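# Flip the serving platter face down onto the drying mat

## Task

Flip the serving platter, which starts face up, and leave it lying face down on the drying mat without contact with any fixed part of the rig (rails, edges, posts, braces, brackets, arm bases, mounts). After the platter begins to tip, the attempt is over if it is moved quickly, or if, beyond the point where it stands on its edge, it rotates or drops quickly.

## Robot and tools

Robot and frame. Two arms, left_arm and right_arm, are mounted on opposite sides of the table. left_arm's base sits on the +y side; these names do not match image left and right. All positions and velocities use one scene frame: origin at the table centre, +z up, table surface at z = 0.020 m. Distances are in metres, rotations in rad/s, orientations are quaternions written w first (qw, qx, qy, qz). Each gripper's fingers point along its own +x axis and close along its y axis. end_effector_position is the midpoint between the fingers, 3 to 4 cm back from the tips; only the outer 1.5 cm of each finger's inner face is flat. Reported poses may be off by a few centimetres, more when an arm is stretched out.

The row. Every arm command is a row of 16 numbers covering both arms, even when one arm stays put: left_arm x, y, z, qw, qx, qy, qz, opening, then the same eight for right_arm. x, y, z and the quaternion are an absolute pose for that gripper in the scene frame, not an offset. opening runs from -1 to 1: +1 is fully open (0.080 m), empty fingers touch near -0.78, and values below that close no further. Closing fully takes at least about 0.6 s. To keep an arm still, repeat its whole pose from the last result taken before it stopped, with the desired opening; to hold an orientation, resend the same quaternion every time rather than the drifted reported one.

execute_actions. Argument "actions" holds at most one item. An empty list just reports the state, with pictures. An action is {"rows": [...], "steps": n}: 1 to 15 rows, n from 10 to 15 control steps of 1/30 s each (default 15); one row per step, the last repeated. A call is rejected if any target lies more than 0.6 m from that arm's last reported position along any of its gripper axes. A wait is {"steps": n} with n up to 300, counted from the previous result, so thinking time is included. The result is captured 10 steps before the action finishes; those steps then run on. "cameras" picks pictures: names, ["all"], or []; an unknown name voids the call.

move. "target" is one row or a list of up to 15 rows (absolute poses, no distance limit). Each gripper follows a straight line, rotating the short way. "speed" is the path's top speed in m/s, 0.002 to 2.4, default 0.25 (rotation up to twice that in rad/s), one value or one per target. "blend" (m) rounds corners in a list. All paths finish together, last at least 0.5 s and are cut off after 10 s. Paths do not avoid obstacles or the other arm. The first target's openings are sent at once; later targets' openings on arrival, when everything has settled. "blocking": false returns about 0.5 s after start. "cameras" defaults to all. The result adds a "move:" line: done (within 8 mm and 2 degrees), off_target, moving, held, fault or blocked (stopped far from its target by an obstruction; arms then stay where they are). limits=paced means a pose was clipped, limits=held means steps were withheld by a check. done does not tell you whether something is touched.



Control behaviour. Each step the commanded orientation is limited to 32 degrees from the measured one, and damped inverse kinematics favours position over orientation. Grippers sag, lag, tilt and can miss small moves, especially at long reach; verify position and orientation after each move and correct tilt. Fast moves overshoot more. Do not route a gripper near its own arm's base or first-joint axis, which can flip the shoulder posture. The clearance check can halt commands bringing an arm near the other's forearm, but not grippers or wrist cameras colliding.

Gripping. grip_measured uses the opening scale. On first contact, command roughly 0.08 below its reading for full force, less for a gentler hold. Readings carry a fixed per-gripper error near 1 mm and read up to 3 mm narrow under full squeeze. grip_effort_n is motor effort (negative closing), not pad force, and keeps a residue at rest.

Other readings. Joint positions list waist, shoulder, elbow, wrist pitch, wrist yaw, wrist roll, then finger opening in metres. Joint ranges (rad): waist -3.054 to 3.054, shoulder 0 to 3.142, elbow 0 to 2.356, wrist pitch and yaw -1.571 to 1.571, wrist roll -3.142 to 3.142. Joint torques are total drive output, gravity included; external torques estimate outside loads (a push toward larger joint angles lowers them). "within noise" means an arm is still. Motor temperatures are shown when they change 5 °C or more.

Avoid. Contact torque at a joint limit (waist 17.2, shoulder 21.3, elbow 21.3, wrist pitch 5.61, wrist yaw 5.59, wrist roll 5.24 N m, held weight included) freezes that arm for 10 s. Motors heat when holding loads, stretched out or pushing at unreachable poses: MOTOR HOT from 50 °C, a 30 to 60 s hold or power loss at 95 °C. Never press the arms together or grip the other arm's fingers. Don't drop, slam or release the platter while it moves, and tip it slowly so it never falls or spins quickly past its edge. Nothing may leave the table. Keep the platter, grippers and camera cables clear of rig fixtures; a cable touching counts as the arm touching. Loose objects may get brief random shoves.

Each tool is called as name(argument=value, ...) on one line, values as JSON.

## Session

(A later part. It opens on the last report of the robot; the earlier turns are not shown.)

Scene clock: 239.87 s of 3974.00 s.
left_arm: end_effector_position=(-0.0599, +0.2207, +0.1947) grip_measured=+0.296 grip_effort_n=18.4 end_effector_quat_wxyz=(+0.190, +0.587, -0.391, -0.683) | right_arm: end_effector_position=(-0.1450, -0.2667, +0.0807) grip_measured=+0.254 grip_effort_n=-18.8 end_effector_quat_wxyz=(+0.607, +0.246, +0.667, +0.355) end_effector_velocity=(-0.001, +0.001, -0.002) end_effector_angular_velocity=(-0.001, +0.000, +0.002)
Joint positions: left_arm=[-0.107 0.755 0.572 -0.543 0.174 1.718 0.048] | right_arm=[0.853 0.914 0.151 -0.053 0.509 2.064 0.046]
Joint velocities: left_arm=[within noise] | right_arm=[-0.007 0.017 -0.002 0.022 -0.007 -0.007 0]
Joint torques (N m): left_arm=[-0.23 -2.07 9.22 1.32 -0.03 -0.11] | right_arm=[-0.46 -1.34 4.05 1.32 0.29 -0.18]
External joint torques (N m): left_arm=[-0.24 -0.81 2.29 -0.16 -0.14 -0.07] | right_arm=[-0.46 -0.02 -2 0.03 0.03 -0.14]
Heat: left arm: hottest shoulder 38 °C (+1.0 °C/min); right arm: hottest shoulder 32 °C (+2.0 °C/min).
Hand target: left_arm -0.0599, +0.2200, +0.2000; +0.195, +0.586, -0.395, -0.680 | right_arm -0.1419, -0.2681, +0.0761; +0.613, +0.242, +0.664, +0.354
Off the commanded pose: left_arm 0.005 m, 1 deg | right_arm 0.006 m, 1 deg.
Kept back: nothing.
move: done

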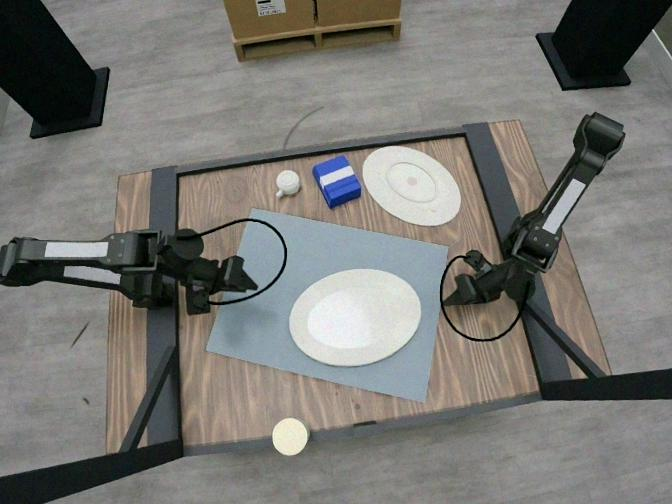

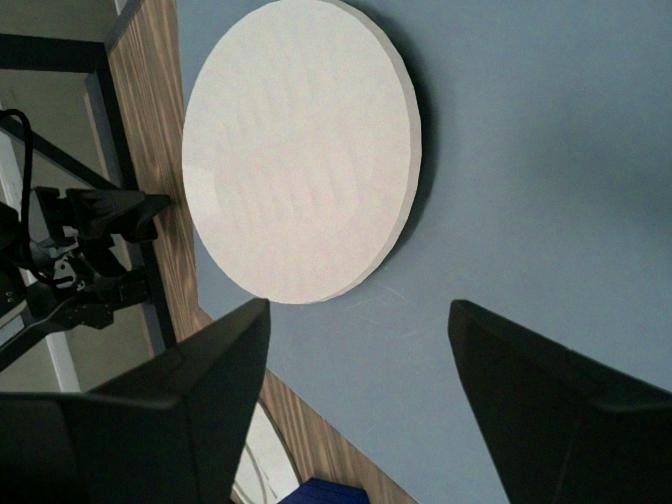

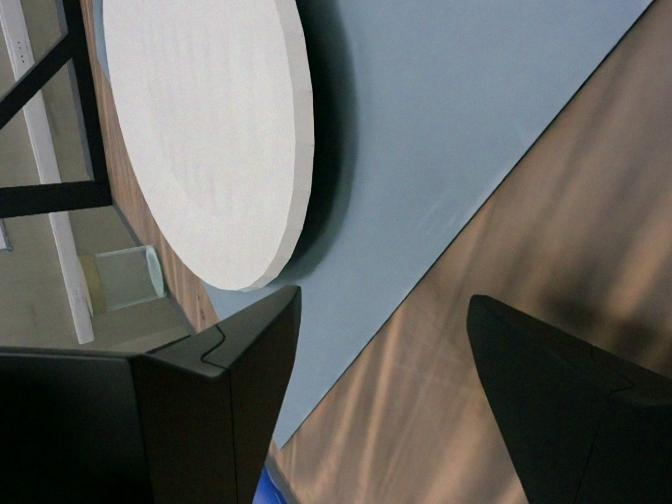

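move(target=[[-0.06,0.22,0.2,-0.1949,-0.5863,0.3954,0.6797,0.3,-0.155,-0.192,0.075,0.6124,0.2418,0.6645,0.3536,0.25],[-0.06,0.22,0.2,-0.1949,-0.5863,0.3954,0.6797,0.3,-0.155,-0.192,0.075,0.6124,0.2418,0.6645,0.3536,-0.95],[-0.06,0.22,0.2,-0.1949,-0.5863,0.3954,0.6797,0.3,-0.08,-0.19,0.078,0.6409,0.2988,0.6409,0.2988,-0.95],[-0.06,0.22,0.2,-0.1949,-0.5863,0.3954,0.6797,0.3,0.0,-0.145,0.078,0.6409,0.2988,0.6409,0.2988,-0.95],[-0.06,0.22,0.2,-0.1949,-0.5863,0.3954,0.6797,0.3,0.035,-0.08,0.078,0.6409,0.2988,0.6409,0.2988,-0.95]], speed=0.1)

zoom_image(camera="cam_high", region=[230, 210, 480, 400])

Scene clock: 245.20 s of 3974.00 s.
left_arm: end_effector_position=(-0.0599, +0.2208, +0.1947) grip_measured=+0.296 grip_effort_n=18.4 end_effector_quat_wxyz=(+0.190, +0.587, -0.391, -0.683) | right_arm: end_effector_position=(+0.0342, -0.0826, +0.0785) grip_measured=-0.764 grip_effort_n=-83.5 end_effector_quat_wxyz=(+0.642, +0.301, +0.640, +0.298)
Joint positions: left_arm=[-0.107 0.755 0.572 -0.543 0.174 1.718 0.048] | right_arm=[-0.25 1.678 0.609 0.358 -0.174 1.422 0.001]
Joint torques (N m): left_arm=[-0.24 -2.07 9.22 1.33 -0.03 -0.11] | right_arm=[-0.28 -6.25 5.37 1.13 -0.15 -0.16]
External joint torques (N m): left_arm=[-0.23 -0.78 2.24 -0.17 -0.14 -0.07] | right_arm=[-0.32 -0.14 0.1 -0.37 -0.1 -0.12]
Motor temperatures (°C): left_arm=[29 37 34 31 25 31] | right_arm=[28 32 31 32 31 27]
Heat: left arm: hottest shoulder 37 °C (+0.0 °C/min); right arm: hottest shoulder 32 °C (+2.0 °C/min).
Hand target: left_arm -0.0599, +0.2200, +0.1999; +0.195, +0.586, -0.395, -0.680 | right_arm +0.0350, -0.0801, +0.0780; +0.641, +0.299, +0.641, +0.299
Off the commanded pose: left_arm 0.005 m, 1 deg | right_arm 0.003 m, 0 deg.
Kept back: nothing.
move: done

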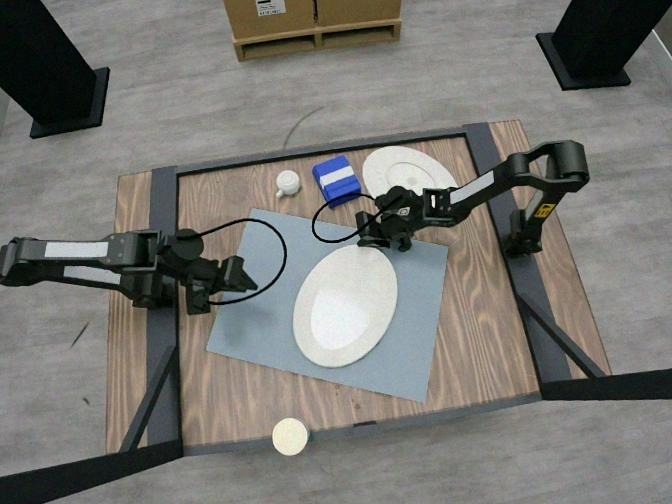

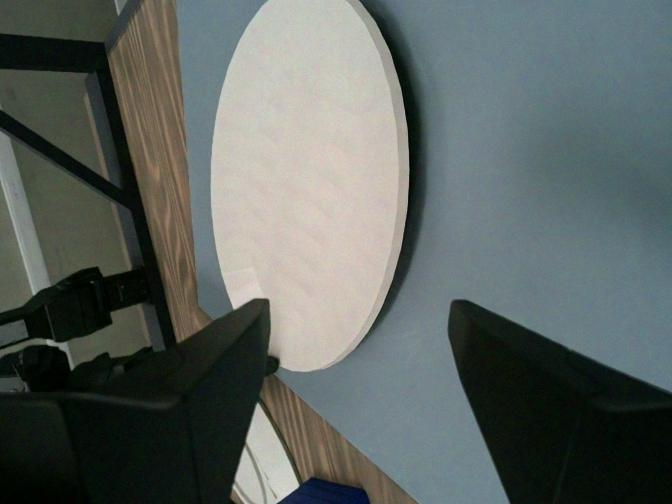

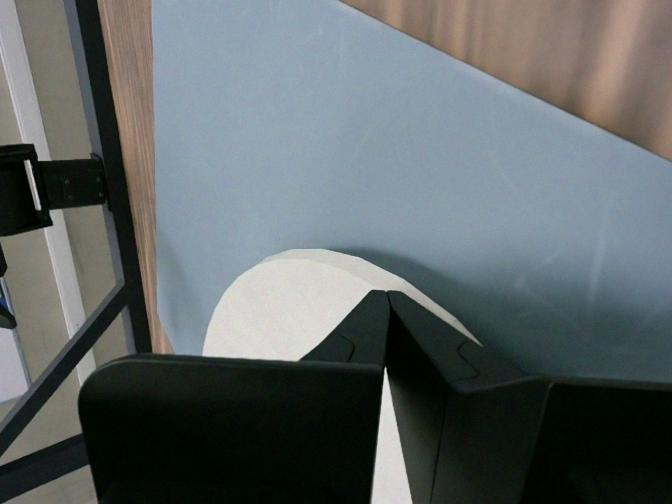

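Scaled by 2.016 from the camera's 672x504 image, which has a finer 960x720 frame.

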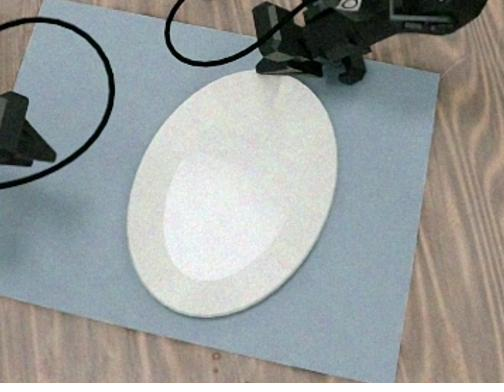

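move(target=[[-0.06,0.22,0.2,-0.1949,-0.5863,0.3954,0.6797,0.3,0.05,-0.15,0.12,0.6409,0.2988,0.6409,0.2988,-0.9],[-0.06,0.22,0.2,-0.1949,-0.5863,0.3954,0.6797,0.3,-0.025,-0.22,0.1,0.6409,0.2988,0.6409,0.2988,-0.9],[-0.06,0.22,0.2,-0.1949,-0.5863,0.3954,0.6797,0.3,-0.025,-0.21,0.064,0.6409,0.2988,0.6409,0.2988,-0.9],[-0.06,0.22,0.2,-0.1949,-0.5863,0.3954,0.6797,0.3,-0.02,-0.1,0.064,0.6409,0.2988,0.6409,0.2988,-0.9]], speed=0.12)

zoom_image(camera="cam_high", region=[230, 210, 480, 400])

Scene clock: 249.83 s of 3974.00 s.
left_arm: end_effector_position=(-0.0599, +0.2208, +0.1947) grip_measured=+0.296 grip_effort_n=18.4 end_effector_quat_wxyz=(+0.190, +0.587, -0.391, -0.683) | right_arm: end_effector_position=(-0.0211, -0.1609, +0.0516) grip_measured=-0.764 grip_effort_n=-83.5 end_effector_quat_wxyz=(+0.666, +0.241, +0.666, +0.234) end_effector_velocity=(-0.002, +0.007, +0.007) end_effector_angular_velocity=(+0.017, +0.000, +0.013)
Joint positions: left_arm=[-0.107 0.755 0.572 -0.543 0.174 1.718 0.048] | right_arm=[-0.051 1.456 0.396 0.174 -0.018 1.552 0.001]
Joint velocities: left_arm=[within noise] | right_arm=[0.002 -0.002 0.022 -0.007 -0.007 -0.007 0]
Joint torques (N m): left_arm=[-0.05 -1.42 8.1 1.4 0.13 -0.04] | right_arm=[0.01 -3.23 4.75 0.97 0.08 -0.04]
External joint torques (N m): left_arm=[-0.05 -0.15 1.1 -0.11 0.02 0] | right_arm=[0.01 1.04 -0.35 -0.31 0.05 0]
Heat: left arm: hottest shoulder 36 °C (-1.0 °C/min); right arm: hottest wrist pitch 35 °C (+3.0 °C/min).
Hand target: left_arm -0.0599, +0.2208, +0.1947; +0.190, +0.587, -0.391, -0.683 | right_arm -0.0211, -0.1614, +0.0479; +0.668, +0.235, +0.668, +0.229
Off the commanded pose: left_arm 0.005 m, 1 deg | right_arm 0.062 m, 11 deg.
Kept back: nothing.
move: blocked (right_arm; both arms now hold where they are)

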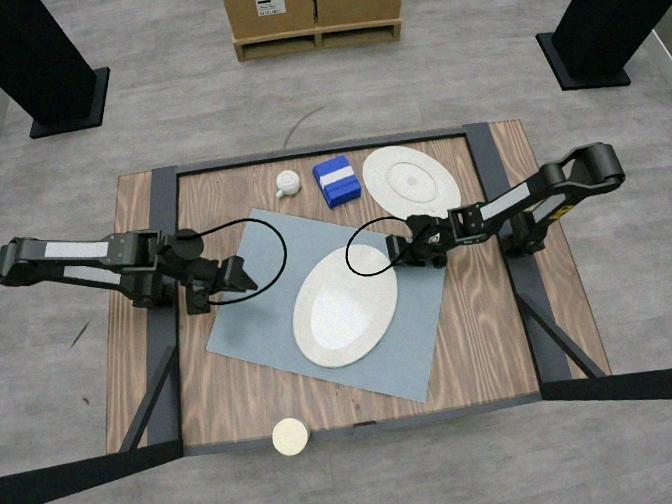

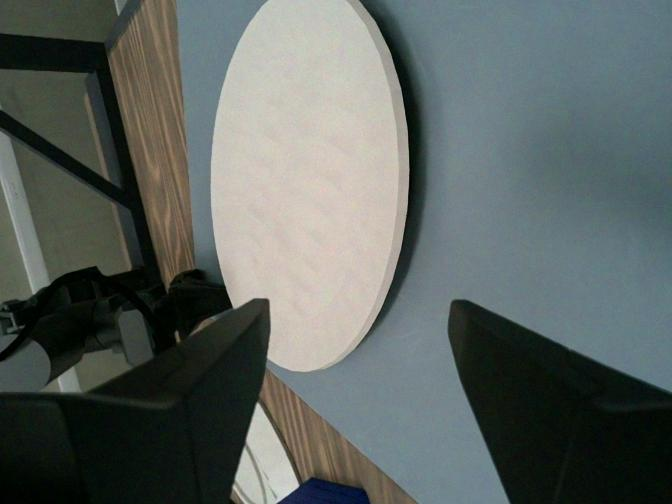

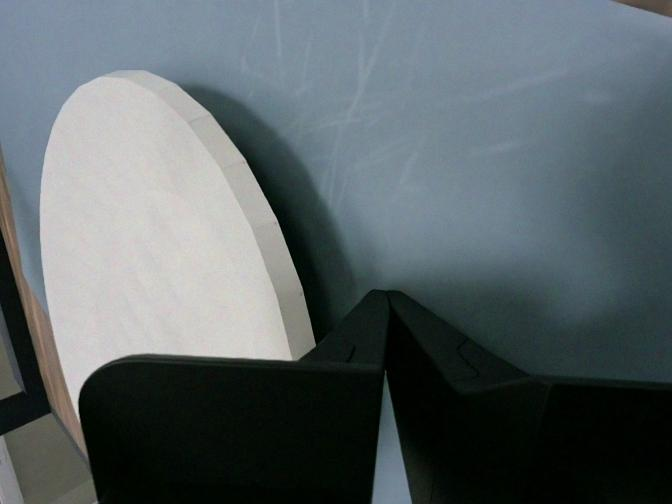

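Scaled by 2.016 from the camera's 672x504 image, which has a finer 960x720 frame.

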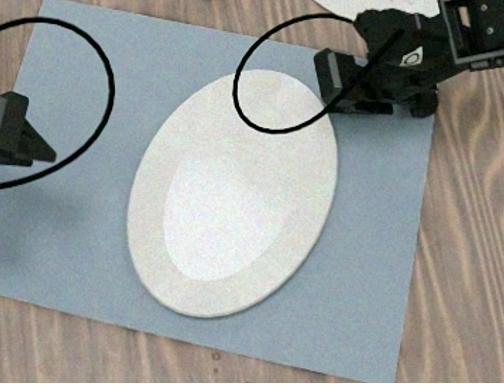

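move(target=[[-0.06,0.22,0.2,-0.1949,-0.5863,0.3954,0.6797,0.3,-0.035,-0.2,0.08,0.6409,0.2988,0.6409,0.2988,0.25],[-0.06,0.22,0.2,-0.1949,-0.5863,0.3954,0.6797,0.3,-0.035,-0.15,0.077,0.6409,0.2988,0.6409,0.2988,0.25],[-0.06,0.22,0.2,-0.1949,-0.5863,0.3954,0.6797,0.3,-0.035,-0.15,0.077,0.6409,0.2988,0.6409,0.2988,-0.95],[-0.06,0.22,0.2,-0.1949,-0.5863,0.3954,0.6797,0.3,-0.04,-0.04,0.08,0.6409,0.2988,0.6409,0.2988,-0.95]], speed=0.1)

zoom_image(camera="cam_high", region=[230, 210, 480, 400])

Scene clock: 254.43 s of 3974.00 s.
left_arm: end_effector_position=(-0.0599, +0.2208, +0.1947) grip_measured=+0.296 grip_effort_n=18.4 end_effector_quat_wxyz=(+0.190, +0.587, -0.391, -0.683) | right_arm: end_effector_position=(-0.0152, -0.0523, +0.0776) grip_measured=-0.764 grip_effort_n=-83.5 end_effector_quat_wxyz=(+0.665, +0.312, +0.621, +0.273)
Joint positions: left_arm=[-0.107 0.755 0.572 -0.543 0.174 1.718 0.048] | right_arm=[-0.022 1.757 0.716 0.324 0.075 1.592 0.001]
Joint torques (N m): left_arm=[-0.23 -2.07 9.22 1.32 -0.03 -0.1] | right_arm=[3.38 -5.36 7.31 1.89 -1.43 0.02]
External joint torques (N m): left_arm=[-0.24 -0.84 2.4 -0.11 -0.14 -0.06] | right_arm=[3.36 1.48 1.93 0.39 -1.5 0.06]
Heat: left arm: hottest shoulder 36 °C (-2.0 °C/min); right arm: hottest wrist pitch 35 °C (+3.0 °C/min).
Hand target: left_arm -0.0599, +0.2200, +0.1999; +0.195, +0.586, -0.395, -0.680 | right_arm -0.0399, -0.0419, +0.0806; +0.641, +0.298, +0.641, +0.299
Off the commanded pose: left_arm 0.005 m, 1 deg | right_arm 0.028 m, 5 deg.
Kept back: nothing.
move: off_target (right_arm)

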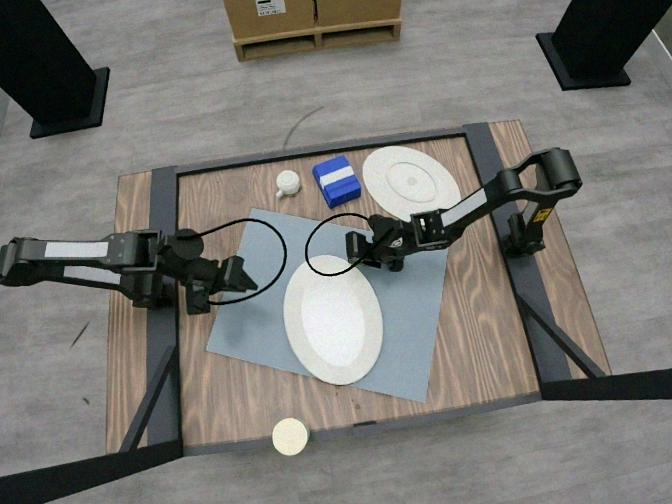

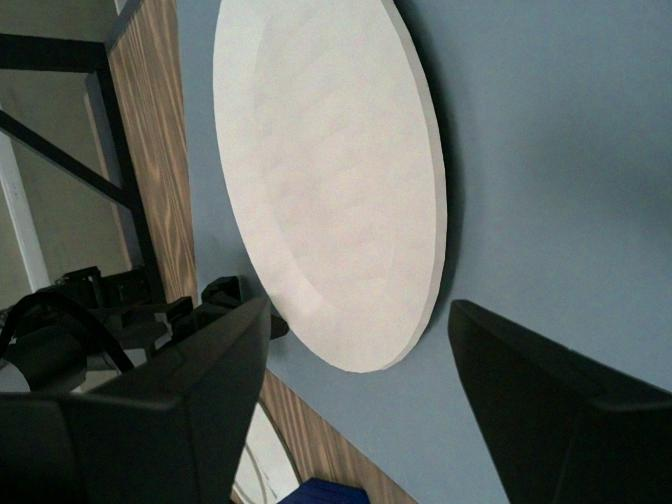

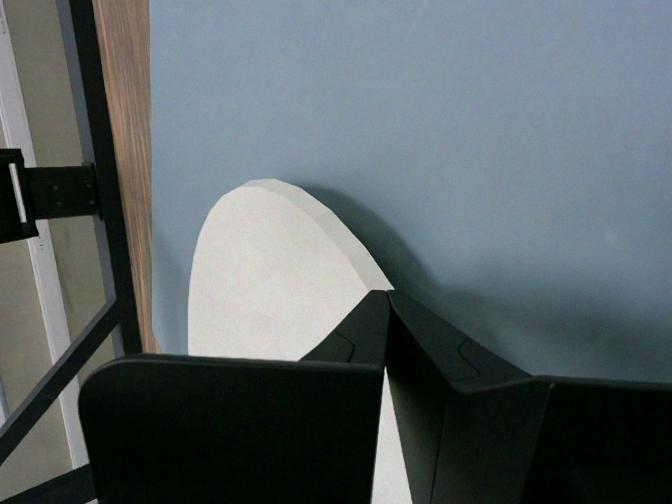

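Scaled by 2.016 from the camera's 672x504 image, which has a finer 960x720 frame.

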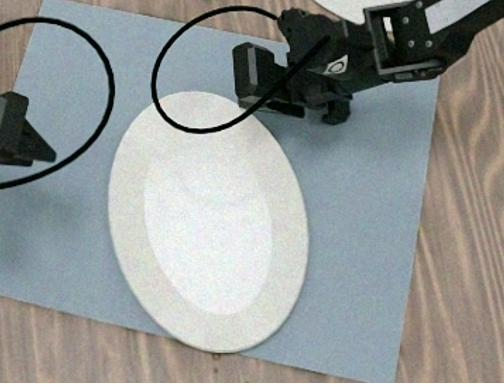

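move(target=[[-0.075,0.21,0.082,-0.2988,-0.6409,0.2988,0.6409,0.25,-0.03,-0.14,0.085,0.6409,0.2988,0.6409,0.2988,0.25],[-0.075,0.2,0.08,-0.2988,-0.6409,0.2988,0.6409,0.25,-0.075,-0.14,0.077,0.6409,0.2988,0.6409,0.2988,0.25]], speed=0.12)

move(target=[[-0.075,0.15,0.079,-0.2988,-0.6409,0.2988,0.6409,0.25,-0.075,-0.09,0.077,0.6409,0.2988,0.6409,0.2988,0.25],[-0.075,0.15,0.079,-0.2988,-0.6409,0.2988,0.6409,-0.95,-0.075,-0.09,0.077,0.6409,0.2988,0.6409,0.2988,-0.95]], speed=0.08)

zoom_image(camera="cam_high", region=[230, 210, 480, 400])

Scene clock: 257.50 s of 3974.00 s.
left_arm: end_effector_position=(-0.0741, +0.2024, +0.0784) grip_measured=+0.254 grip_effort_n=-18.8 end_effector_quat_wxyz=(+0.298, +0.643, -0.298, -0.640) | right_arm: end_effector_position=(-0.0749, -0.1392, +0.0795) grip_measured=+0.246 grip_effort_n=16.0 end_effector_quat_wxyz=(+0.639, +0.300, +0.642, +0.301)
Joint positions: left_arm=[-0.432 1.144 0.21 0.188 -0.315 1.296 0.046] | right_arm=[0.2 1.448 0.384 0.361 0.161 1.709 0.046]
Joint torques (N m): left_arm=[0.18 -1.84 7.51 1.6 0.04 0.01] | right_arm=[0.09 -4.59 3.94 1.48 0.32 0.11]
External joint torques (N m): left_arm=[0.19 0.68 1.77 0.12 0.15 0.05] | right_arm=[0.08 -0.3 -1.32 0 0.22 0.15]
Heat: left arm: hottest shoulder 35 °C (-4.0 °C/min); right arm: hottest wrist pitch 35 °C (+3.0 °C/min).
Hand target: left_arm -0.0750, +0.2001, +0.0800; +0.299, +0.641, -0.299, -0.641 | right_arm -0.0750, -0.1400, +0.0770; +0.641, +0.299, +0.641, +0.299
Off the commanded pose: left_arm 0.003 m, 0 deg | right_arm 0.003 m, 0 deg.
Kept back: nothing.
move: done

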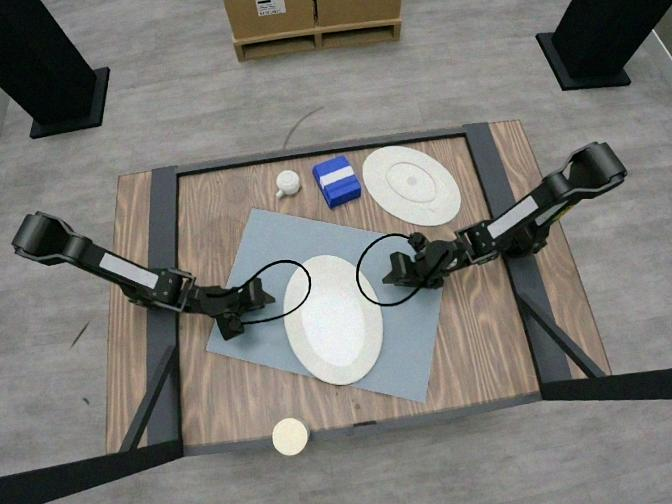

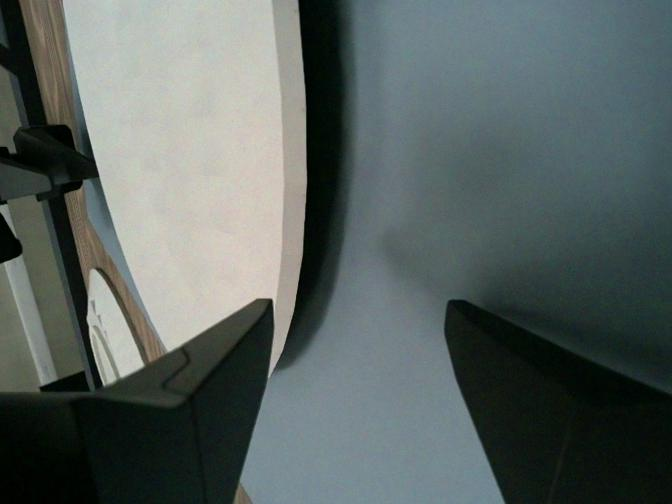

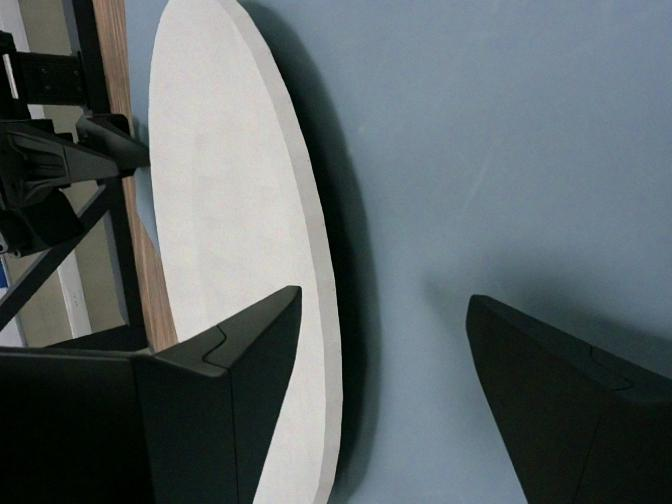

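Scene clock: 259.03 s of 3974.00 s.
left_arm: end_effector_position=(-0.0742, +0.1559, +0.0733) grip_measured=-0.563 grip_effort_n=-83.5 end_effector_quat_wxyz=(+0.286, +0.647, -0.296, -0.641) | right_arm: end_effector_position=(-0.0743, -0.0947, +0.0749) grip_measured=-0.764 grip_effort_n=-83.5 end_effector_quat_wxyz=(+0.644, +0.296, +0.641, +0.294)
Joint positions: left_arm=[-0.334 1.41 0.35 0.313 -0.237 1.374 0.01] | right_arm=[0.165 1.637 0.553 0.366 0.141 1.689 0.001]
Joint torques (N m): left_arm=[0.23 -3.53 7.46 2.38 -0.1 -0.3] | right_arm=[-0.14 -5.89 5.65 1.86 -0.03 -0.13]
External joint torques (N m): left_arm=[0.23 0.51 2.15 0.89 -0.03 -0.26] | right_arm=[-0.12 -0.18 0.49 0.39 -0.13 -0.09]
Heat: left arm: hottest shoulder 35 °C (-5.1 °C/min); right arm: hottest wrist pitch 35 °C (+3.0 °C/min).
Hand target: left_arm -0.0750, +0.1501, +0.0791; +0.299, +0.641, -0.299, -0.641 | right_arm -0.0750, -0.0901, +0.0770; +0.641, +0.299, +0.641, +0.299
Off the commanded pose: left_arm 0.008 m, 2 deg | right_arm 0.005 m, 1 deg.
Kept back: nothing.
move: done

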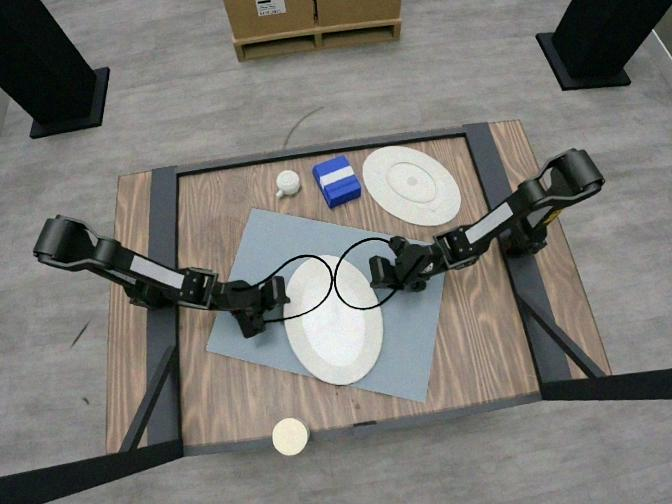

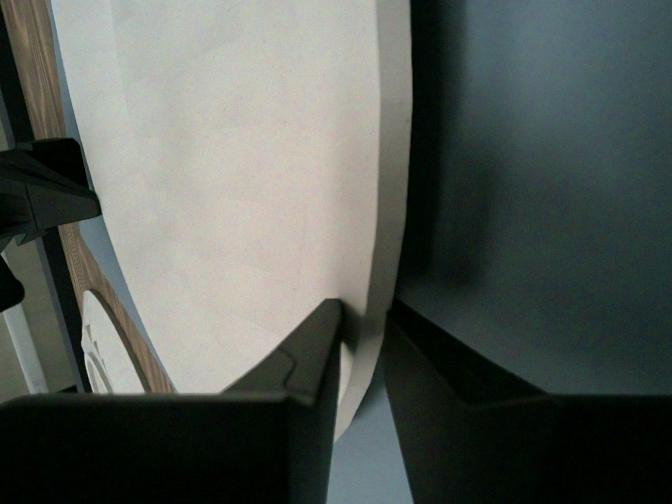

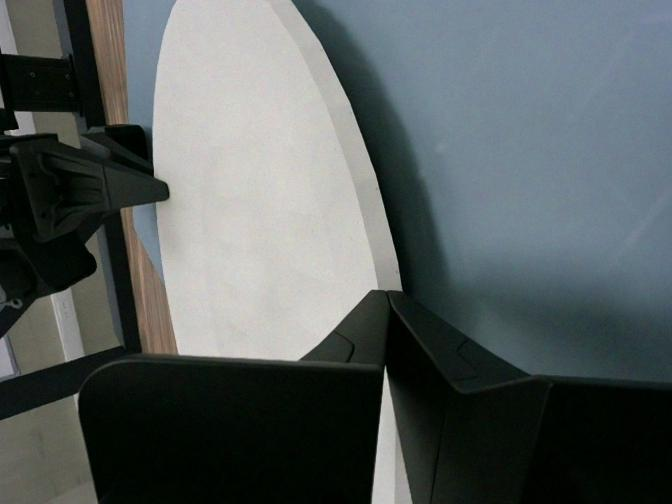

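Scaled by 2.016 from the camera's 672x504 image, which has a finer 960x720 frame.

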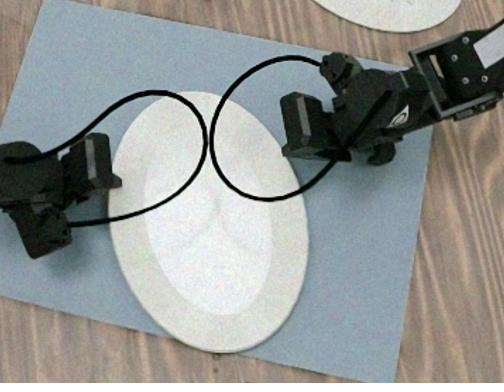

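move(target=[[-0.075,0.15,0.079,-0.2988,-0.6409,0.2988,0.6409,-0.95,-0.075,-0.12,0.077,0.6409,0.2988,0.6409,0.2988,0.25],[-0.075,0.15,0.079,-0.2988,-0.6409,0.2988,0.6409,-0.95,-0.075,-0.07,0.075,0.6409,0.2988,0.6409,0.2988,0.25],[-0.075,0.15,0.079,-0.2988,-0.6409,0.2988,0.6409,-0.95,-0.075,-0.07,0.075,0.6409,0.2988,0.6409,0.2988,-0.95]], speed=0.1)

zoom_image(camera="cam_high", region=[230, 210, 480, 400])

Scene clock: 261.27 s of 3974.00 s.
left_arm: end_effector_position=(-0.0742, +0.1569, +0.0722) grip_measured=-0.563 grip_effort_n=-83.5 end_effector_quat_wxyz=(+0.285, +0.647, -0.294, -0.643) end_effector_velocity=(-0.008, +0.003, -0.004) end_effector_angular_velocity=(+0.022, +0.035, -0.035) | right_arm: end_effector_position=(-0.0762, -0.0758, +0.0707) grip_measured=-0.499 grip_effort_n=-83.5 end_effector_quat_wxyz=(+0.646, +0.286, +0.641, +0.299)
Joint positions: left_arm=[-0.334 1.411 0.349 0.309 -0.235 1.37 0.01] | right_arm=[0.156 1.716 0.627 0.363 0.127 1.663 0.013]
Joint velocities: left_arm=[-0.002 0.002 -0.002 -0.007 0.051 -0.007 0] | right_arm=[within noise]
Joint torques (N m): left_arm=[0.2 -3.63 7.49 2.61 -0.25 -0.18] | right_arm=[-0.59 -7.48 5.45 2.02 0.07 0.42]
External joint torques (N m): left_arm=[0.26 0.35 2.31 1.14 -0.14 -0.14] | right_arm=[-0.59 -1.24 0.36 0.57 -0.02 0.46]
Heat: left arm: hottest shoulder 35 °C (-6.1 °C/min); right arm: hottest wrist pitch 35 °C (+3.0 °C/min).
Hand target: left_arm -0.0749, +0.1502, +0.0791; +0.299, +0.641, -0.299, -0.641 | right_arm -0.0749, -0.0702, +0.0750; +0.641, +0.299, +0.641, +0.299
Off the commanded pose: left_arm 0.010 m, 2 deg | right_arm 0.007 m, 2 deg.
Kept back: nothing.
move: off_target (left_arm)

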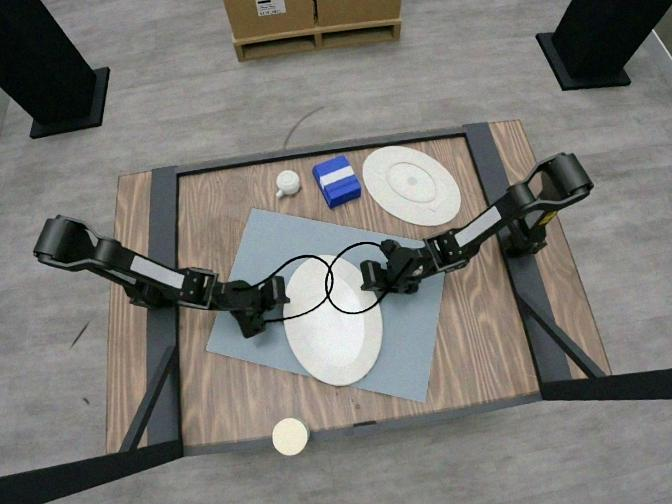

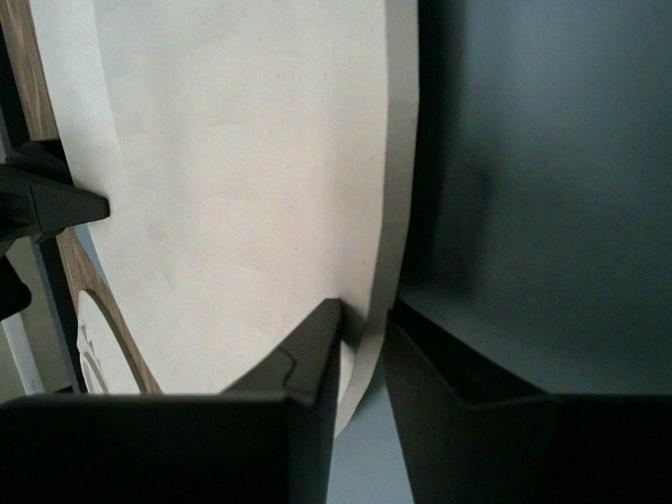

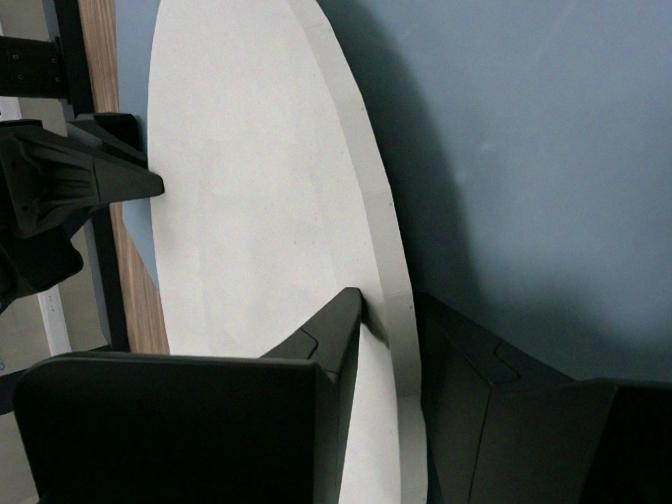

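Scaled by 2.016 from the camera's 672x504 image, which has a finer 960x720 frame.

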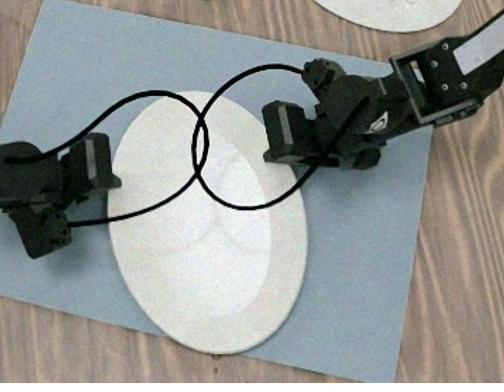

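move(target=[[-0.075,0.2,0.085,-0.2988,-0.6409,0.2988,0.6409,0.25,-0.075,-0.12,0.08,0.6409,0.2988,0.6409,0.2988,0.25],[-0.13,0.25,0.15,-0.641,-0.2988,-0.2988,0.641,0.25,-0.12,-0.15,0.08,0.6409,0.2988,0.6409,0.2988,0.25],[-0.155,0.23,0.1,-0.6409,0.2988,-0.6409,0.2988,0.25,-0.155,-0.15,0.077,0.6409,0.2988,0.6409,0.2988,0.25]], speed=0.2)

zoom_image(camera="cam_high", region=[200, 210, 450, 400])

Scene clock: 274.70 s of 3974.00 s.
left_arm: end_effector_position=(-0.1571, +0.2284, +0.1040) grip_measured=+0.246 grip_effort_n=17.9 end_effector_quat_wxyz=(+0.636, -0.301, +0.644, -0.300) | right_arm: end_effector_position=(-0.1533, -0.1524, +0.0759) grip_measured=+0.247 grip_effort_n=12.8 end_effector_quat_wxyz=(+0.641, +0.296, +0.642, +0.299)
Joint positions: left_arm=[-0.914 1.224 0.41 -0.105 -0.636 -2.246 0.046] | right_arm=[0.553 1.536 0.47 0.28 0.421 1.959 0.046]
Joint torques (N m): left_arm=[-0.25 -2.22 5.68 1.21 -0.67 -0.04] | right_arm=[0.02 -4.87 5.48 0.98 0.45 0.09]
External joint torques (N m): left_arm=[-0.26 0.91 -0.09 0.05 -0.33 -0.08] | right_arm=[0 0.01 0.31 -0.39 0.23 0.13]
Heat: left arm: hottest shoulder 35 °C (-7.0 °C/min); right arm: hottest wrist pitch 34 °C (+2.0 °C/min).
Hand target: left_arm -0.1549, +0.2300, +0.1000; +0.641, -0.299, +0.641, -0.299 | right_arm -0.1550, -0.1500, +0.0770; +0.641, +0.299, +0.641, +0.299
Off the commanded pose: left_arm 0.005 m, 1 deg | right_arm 0.003 m, 0 deg.
Kept back: nothing.
move: done

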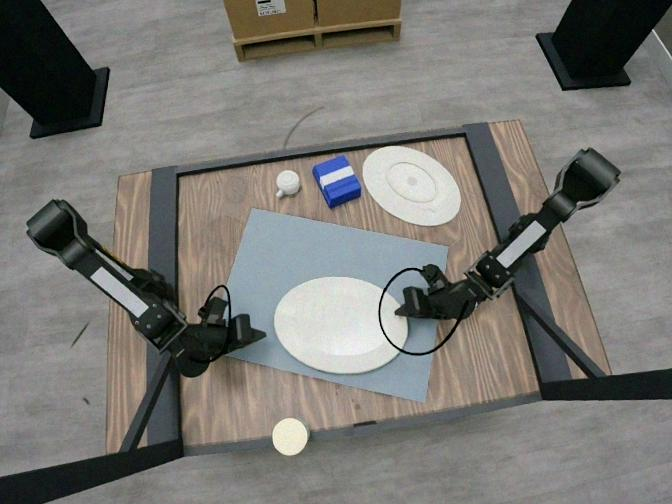

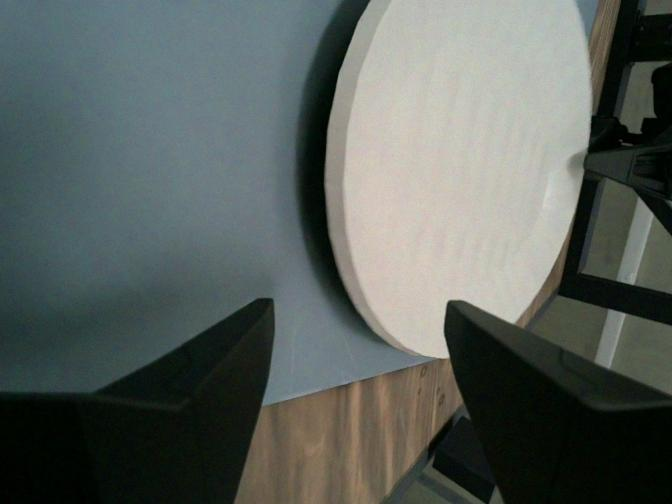

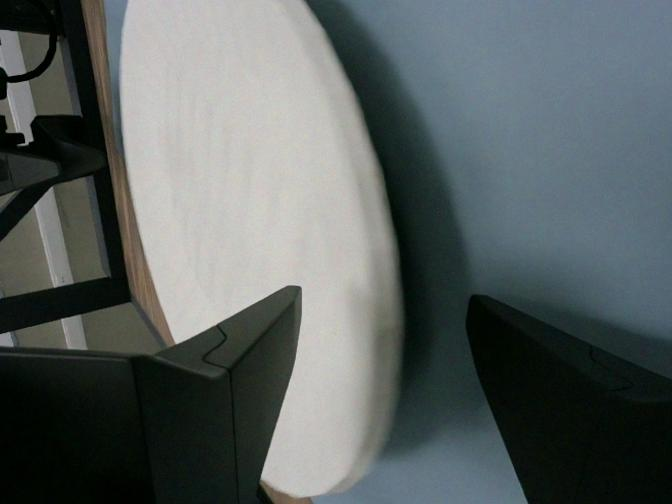

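Scaled by 2.016 from the camera's 672x504 image, which has a finer 960x720 frame.

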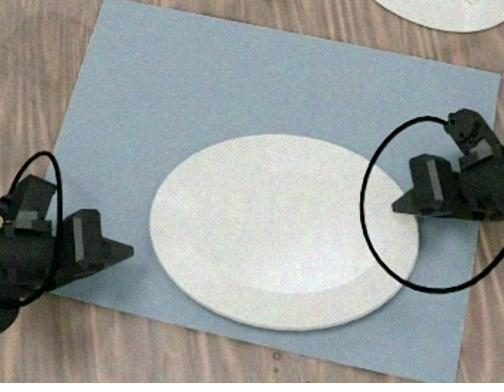

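execute_actions(actions=[])

Scene clock: 277.63 s of 3974.00 s.
left_arm: end_effector_position=(-0.1572, +0.2284, +0.1041) grip_measured=+0.246 grip_effort_n=17.9 end_effector_quat_wxyz=(+0.636, -0.301, +0.644, -0.300) | right_arm: end_effector_position=(-0.1534, -0.1523, +0.0760) grip_measured=+0.247 grip_effort_n=12.8 end_effector_quat_wxyz=(+0.641, +0.296, +0.642, +0.299)
Joint positions: left_arm=[-0.915 1.224 0.41 -0.105 -0.637 -2.248 0.046] | right_arm=[0.553 1.536 0.47 0.28 0.421 1.96 0.046]
Joint velocities: within noise
Joint torques (N m): left_arm=[-0.24 -2.26 5.68 1.2 -0.65 -0.05] | right_arm=[0.18 -5.09 5.26 0.99 0.45 0.11]
External joint torques (N m): left_arm=[-0.25 0.9 -0.16 0.03 -0.3 -0.09] | right_arm=[0.16 -0.26 0.14 -0.36 0.23 0.15]
Motor temperatures (°C): left_arm=[29 35 35 32 25 31] | right_arm=[28 32 33 34 31 27]
Heat: left arm: hottest shoulder 35 °C (-7.0 °C/min); right arm: hottest wrist pitch 34 °C (+2.0 °C/min).
Hand target: left_arm -0.1550, +0.2300, +0.1001; +0.641, -0.299, +0.641, -0.299 | right_arm -0.1550, -0.1501, +0.0770; +0.641, +0.299, +0.641, +0.299
Off the commanded pose: left_arm 0.005 m, 1 deg | right_arm 0.003 m, 0 deg.
Steps of this call (1-88: nothing new was sent). Readings (end_effector_position of left_arm | right_arm):
1: (-0.1572, +0.2283, +0.1041) | (-0.1534, -0.1524, +0.0759)
2: (-0.1572, +0.2283, +0.1041) | (-0.1533, -0.1524, +0.0760)
4: (-0.1572, +0.2283, +0.1041) | (-0.1533, -0.1524, +0.0760)
8: (-0.1572, +0.2284, +0.1041) | (-0.1533, -0.1524, +0.0760)
88: the state above

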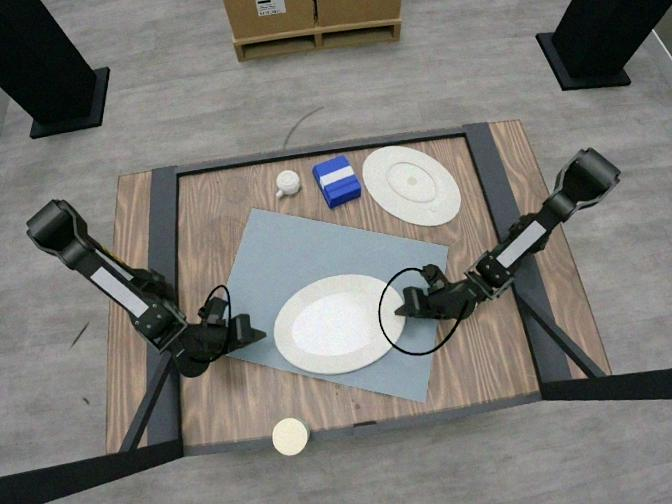

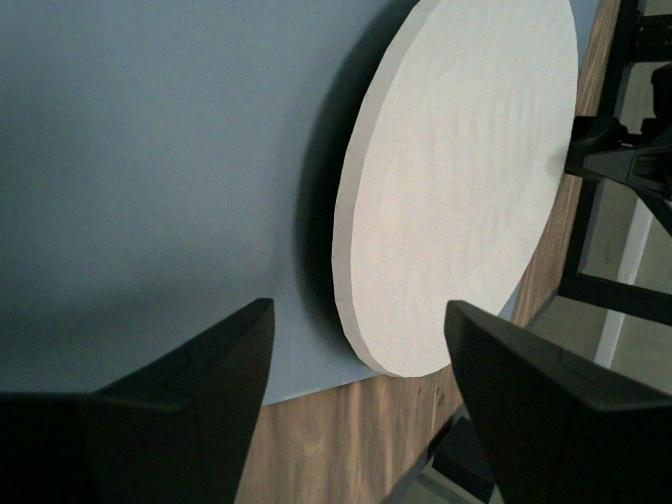

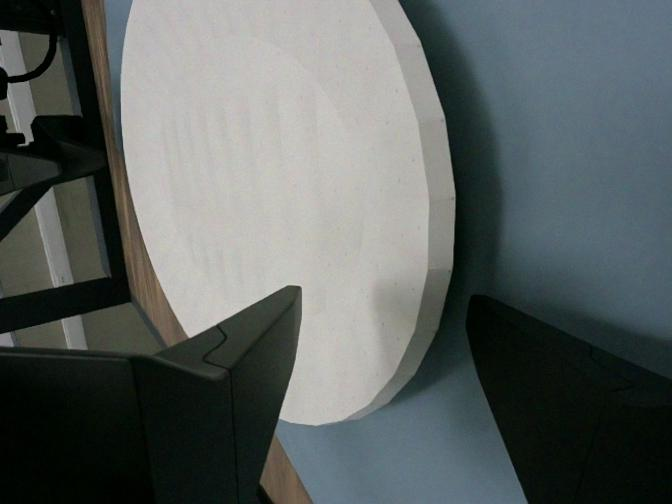

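zoom_image(camera="cam_high", region=[230, 220, 480, 407])

Scaled by 2.016 from the camera's 672x504 image, which has a finer 960x720 frame.

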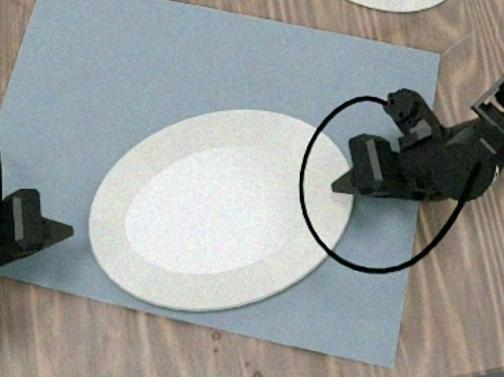

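move(target=[[-0.165,0.235,0.078,-0.6409,0.2988,-0.6409,0.2988,0.25,-0.155,-0.20,0.078,0.6409,0.2988,0.6409,0.2988,0.25],[-0.167,0.235,0.077,-0.6409,0.2988,-0.6409,0.2988,0.25,-0.167,-0.20,0.077,0.6409,0.2988,0.6409,0.2988,0.25]], speed=0.12)

zoom_image(camera="cam_high", region=[190, 220, 490, 407])

Scene clock: 280.57 s of 3974.00 s.
left_arm: end_effector_position=(-0.1686, +0.2339, +0.0797) grip_measured=+0.246 grip_effort_n=17.9 end_effector_quat_wxyz=(+0.637, -0.300, +0.644, -0.299) | right_arm: end_effector_position=(-0.1648, -0.2022, +0.0750) grip_measured=+0.247 grip_effort_n=12.8 end_effector_quat_wxyz=(+0.641, +0.295, +0.642, +0.299)
Joint positions: left_arm=[-0.975 1.353 0.38 0.013 -0.671 -2.31 0.046] | right_arm=[0.739 1.402 0.373 0.169 0.547 2.113 0.046]
Joint torques (N m): left_arm=[-0.24 -2.53 5.46 1.16 -0.68 -0.05] | right_arm=[0.16 -3.95 5.54 0.86 0.55 0.1]
External joint torques (N m): left_arm=[-0.24 1.01 0.24 0.05 -0.31 -0.09] | right_arm=[0.15 -0.06 0.33 -0.4 0.26 0.14]
Heat: left arm: hottest elbow 35 °C (+2.0 °C/min); right arm: hottest wrist pitch 34 °C (+3.0 °C/min).
Hand target: left_arm -0.1670, +0.2350, +0.0771; +0.641, -0.299, +0.641, -0.299 | right_arm -0.1670, -0.2001, +0.0770; +0.641, +0.299, +0.641, +0.299
Off the commanded pose: left_arm 0.003 m, 1 deg | right_arm 0.004 m, 0 deg.
Kept back: nothing.
move: done

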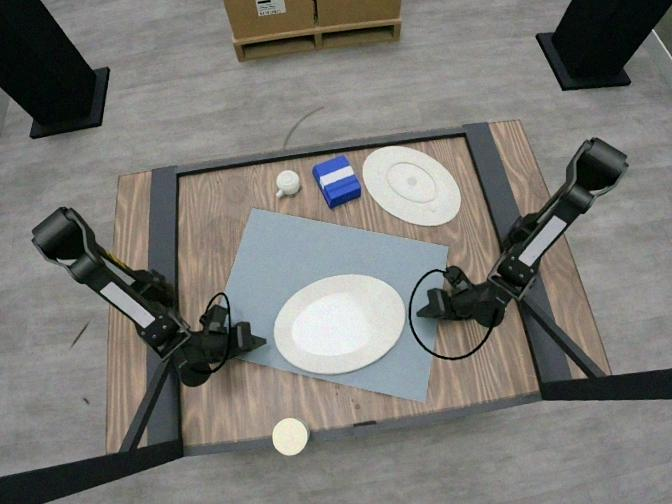

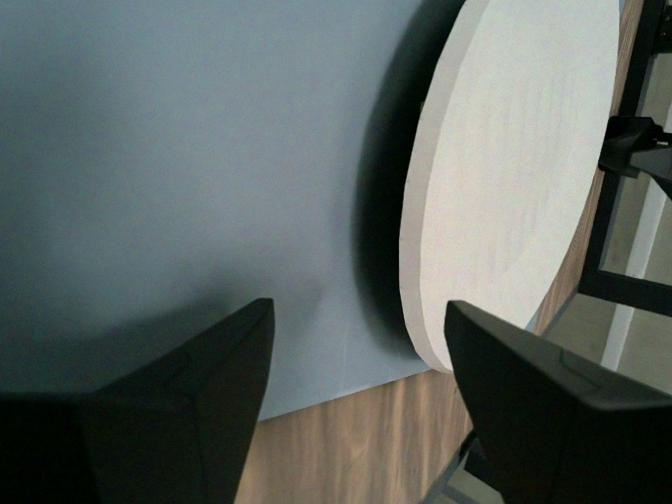

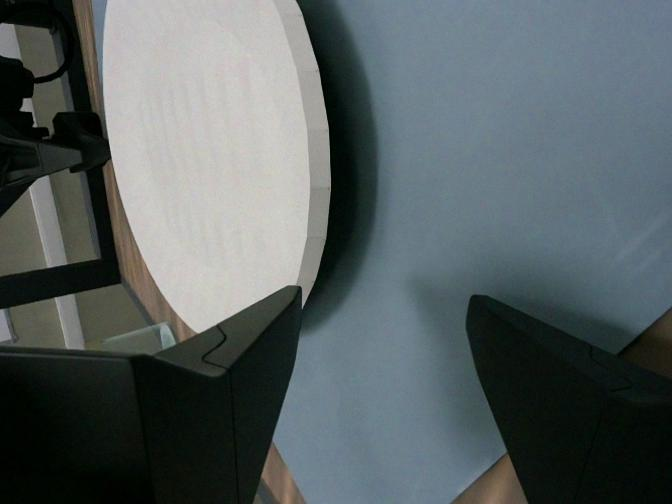

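Scaled by 1.680 from the camera's 672x504 image, which has a finer 960x720 frame.

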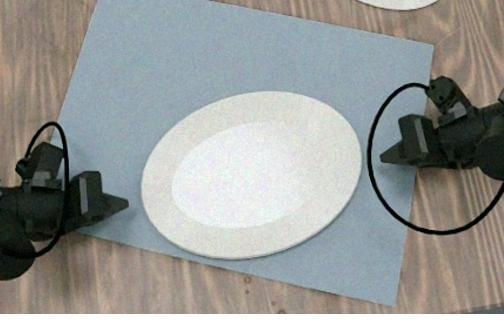

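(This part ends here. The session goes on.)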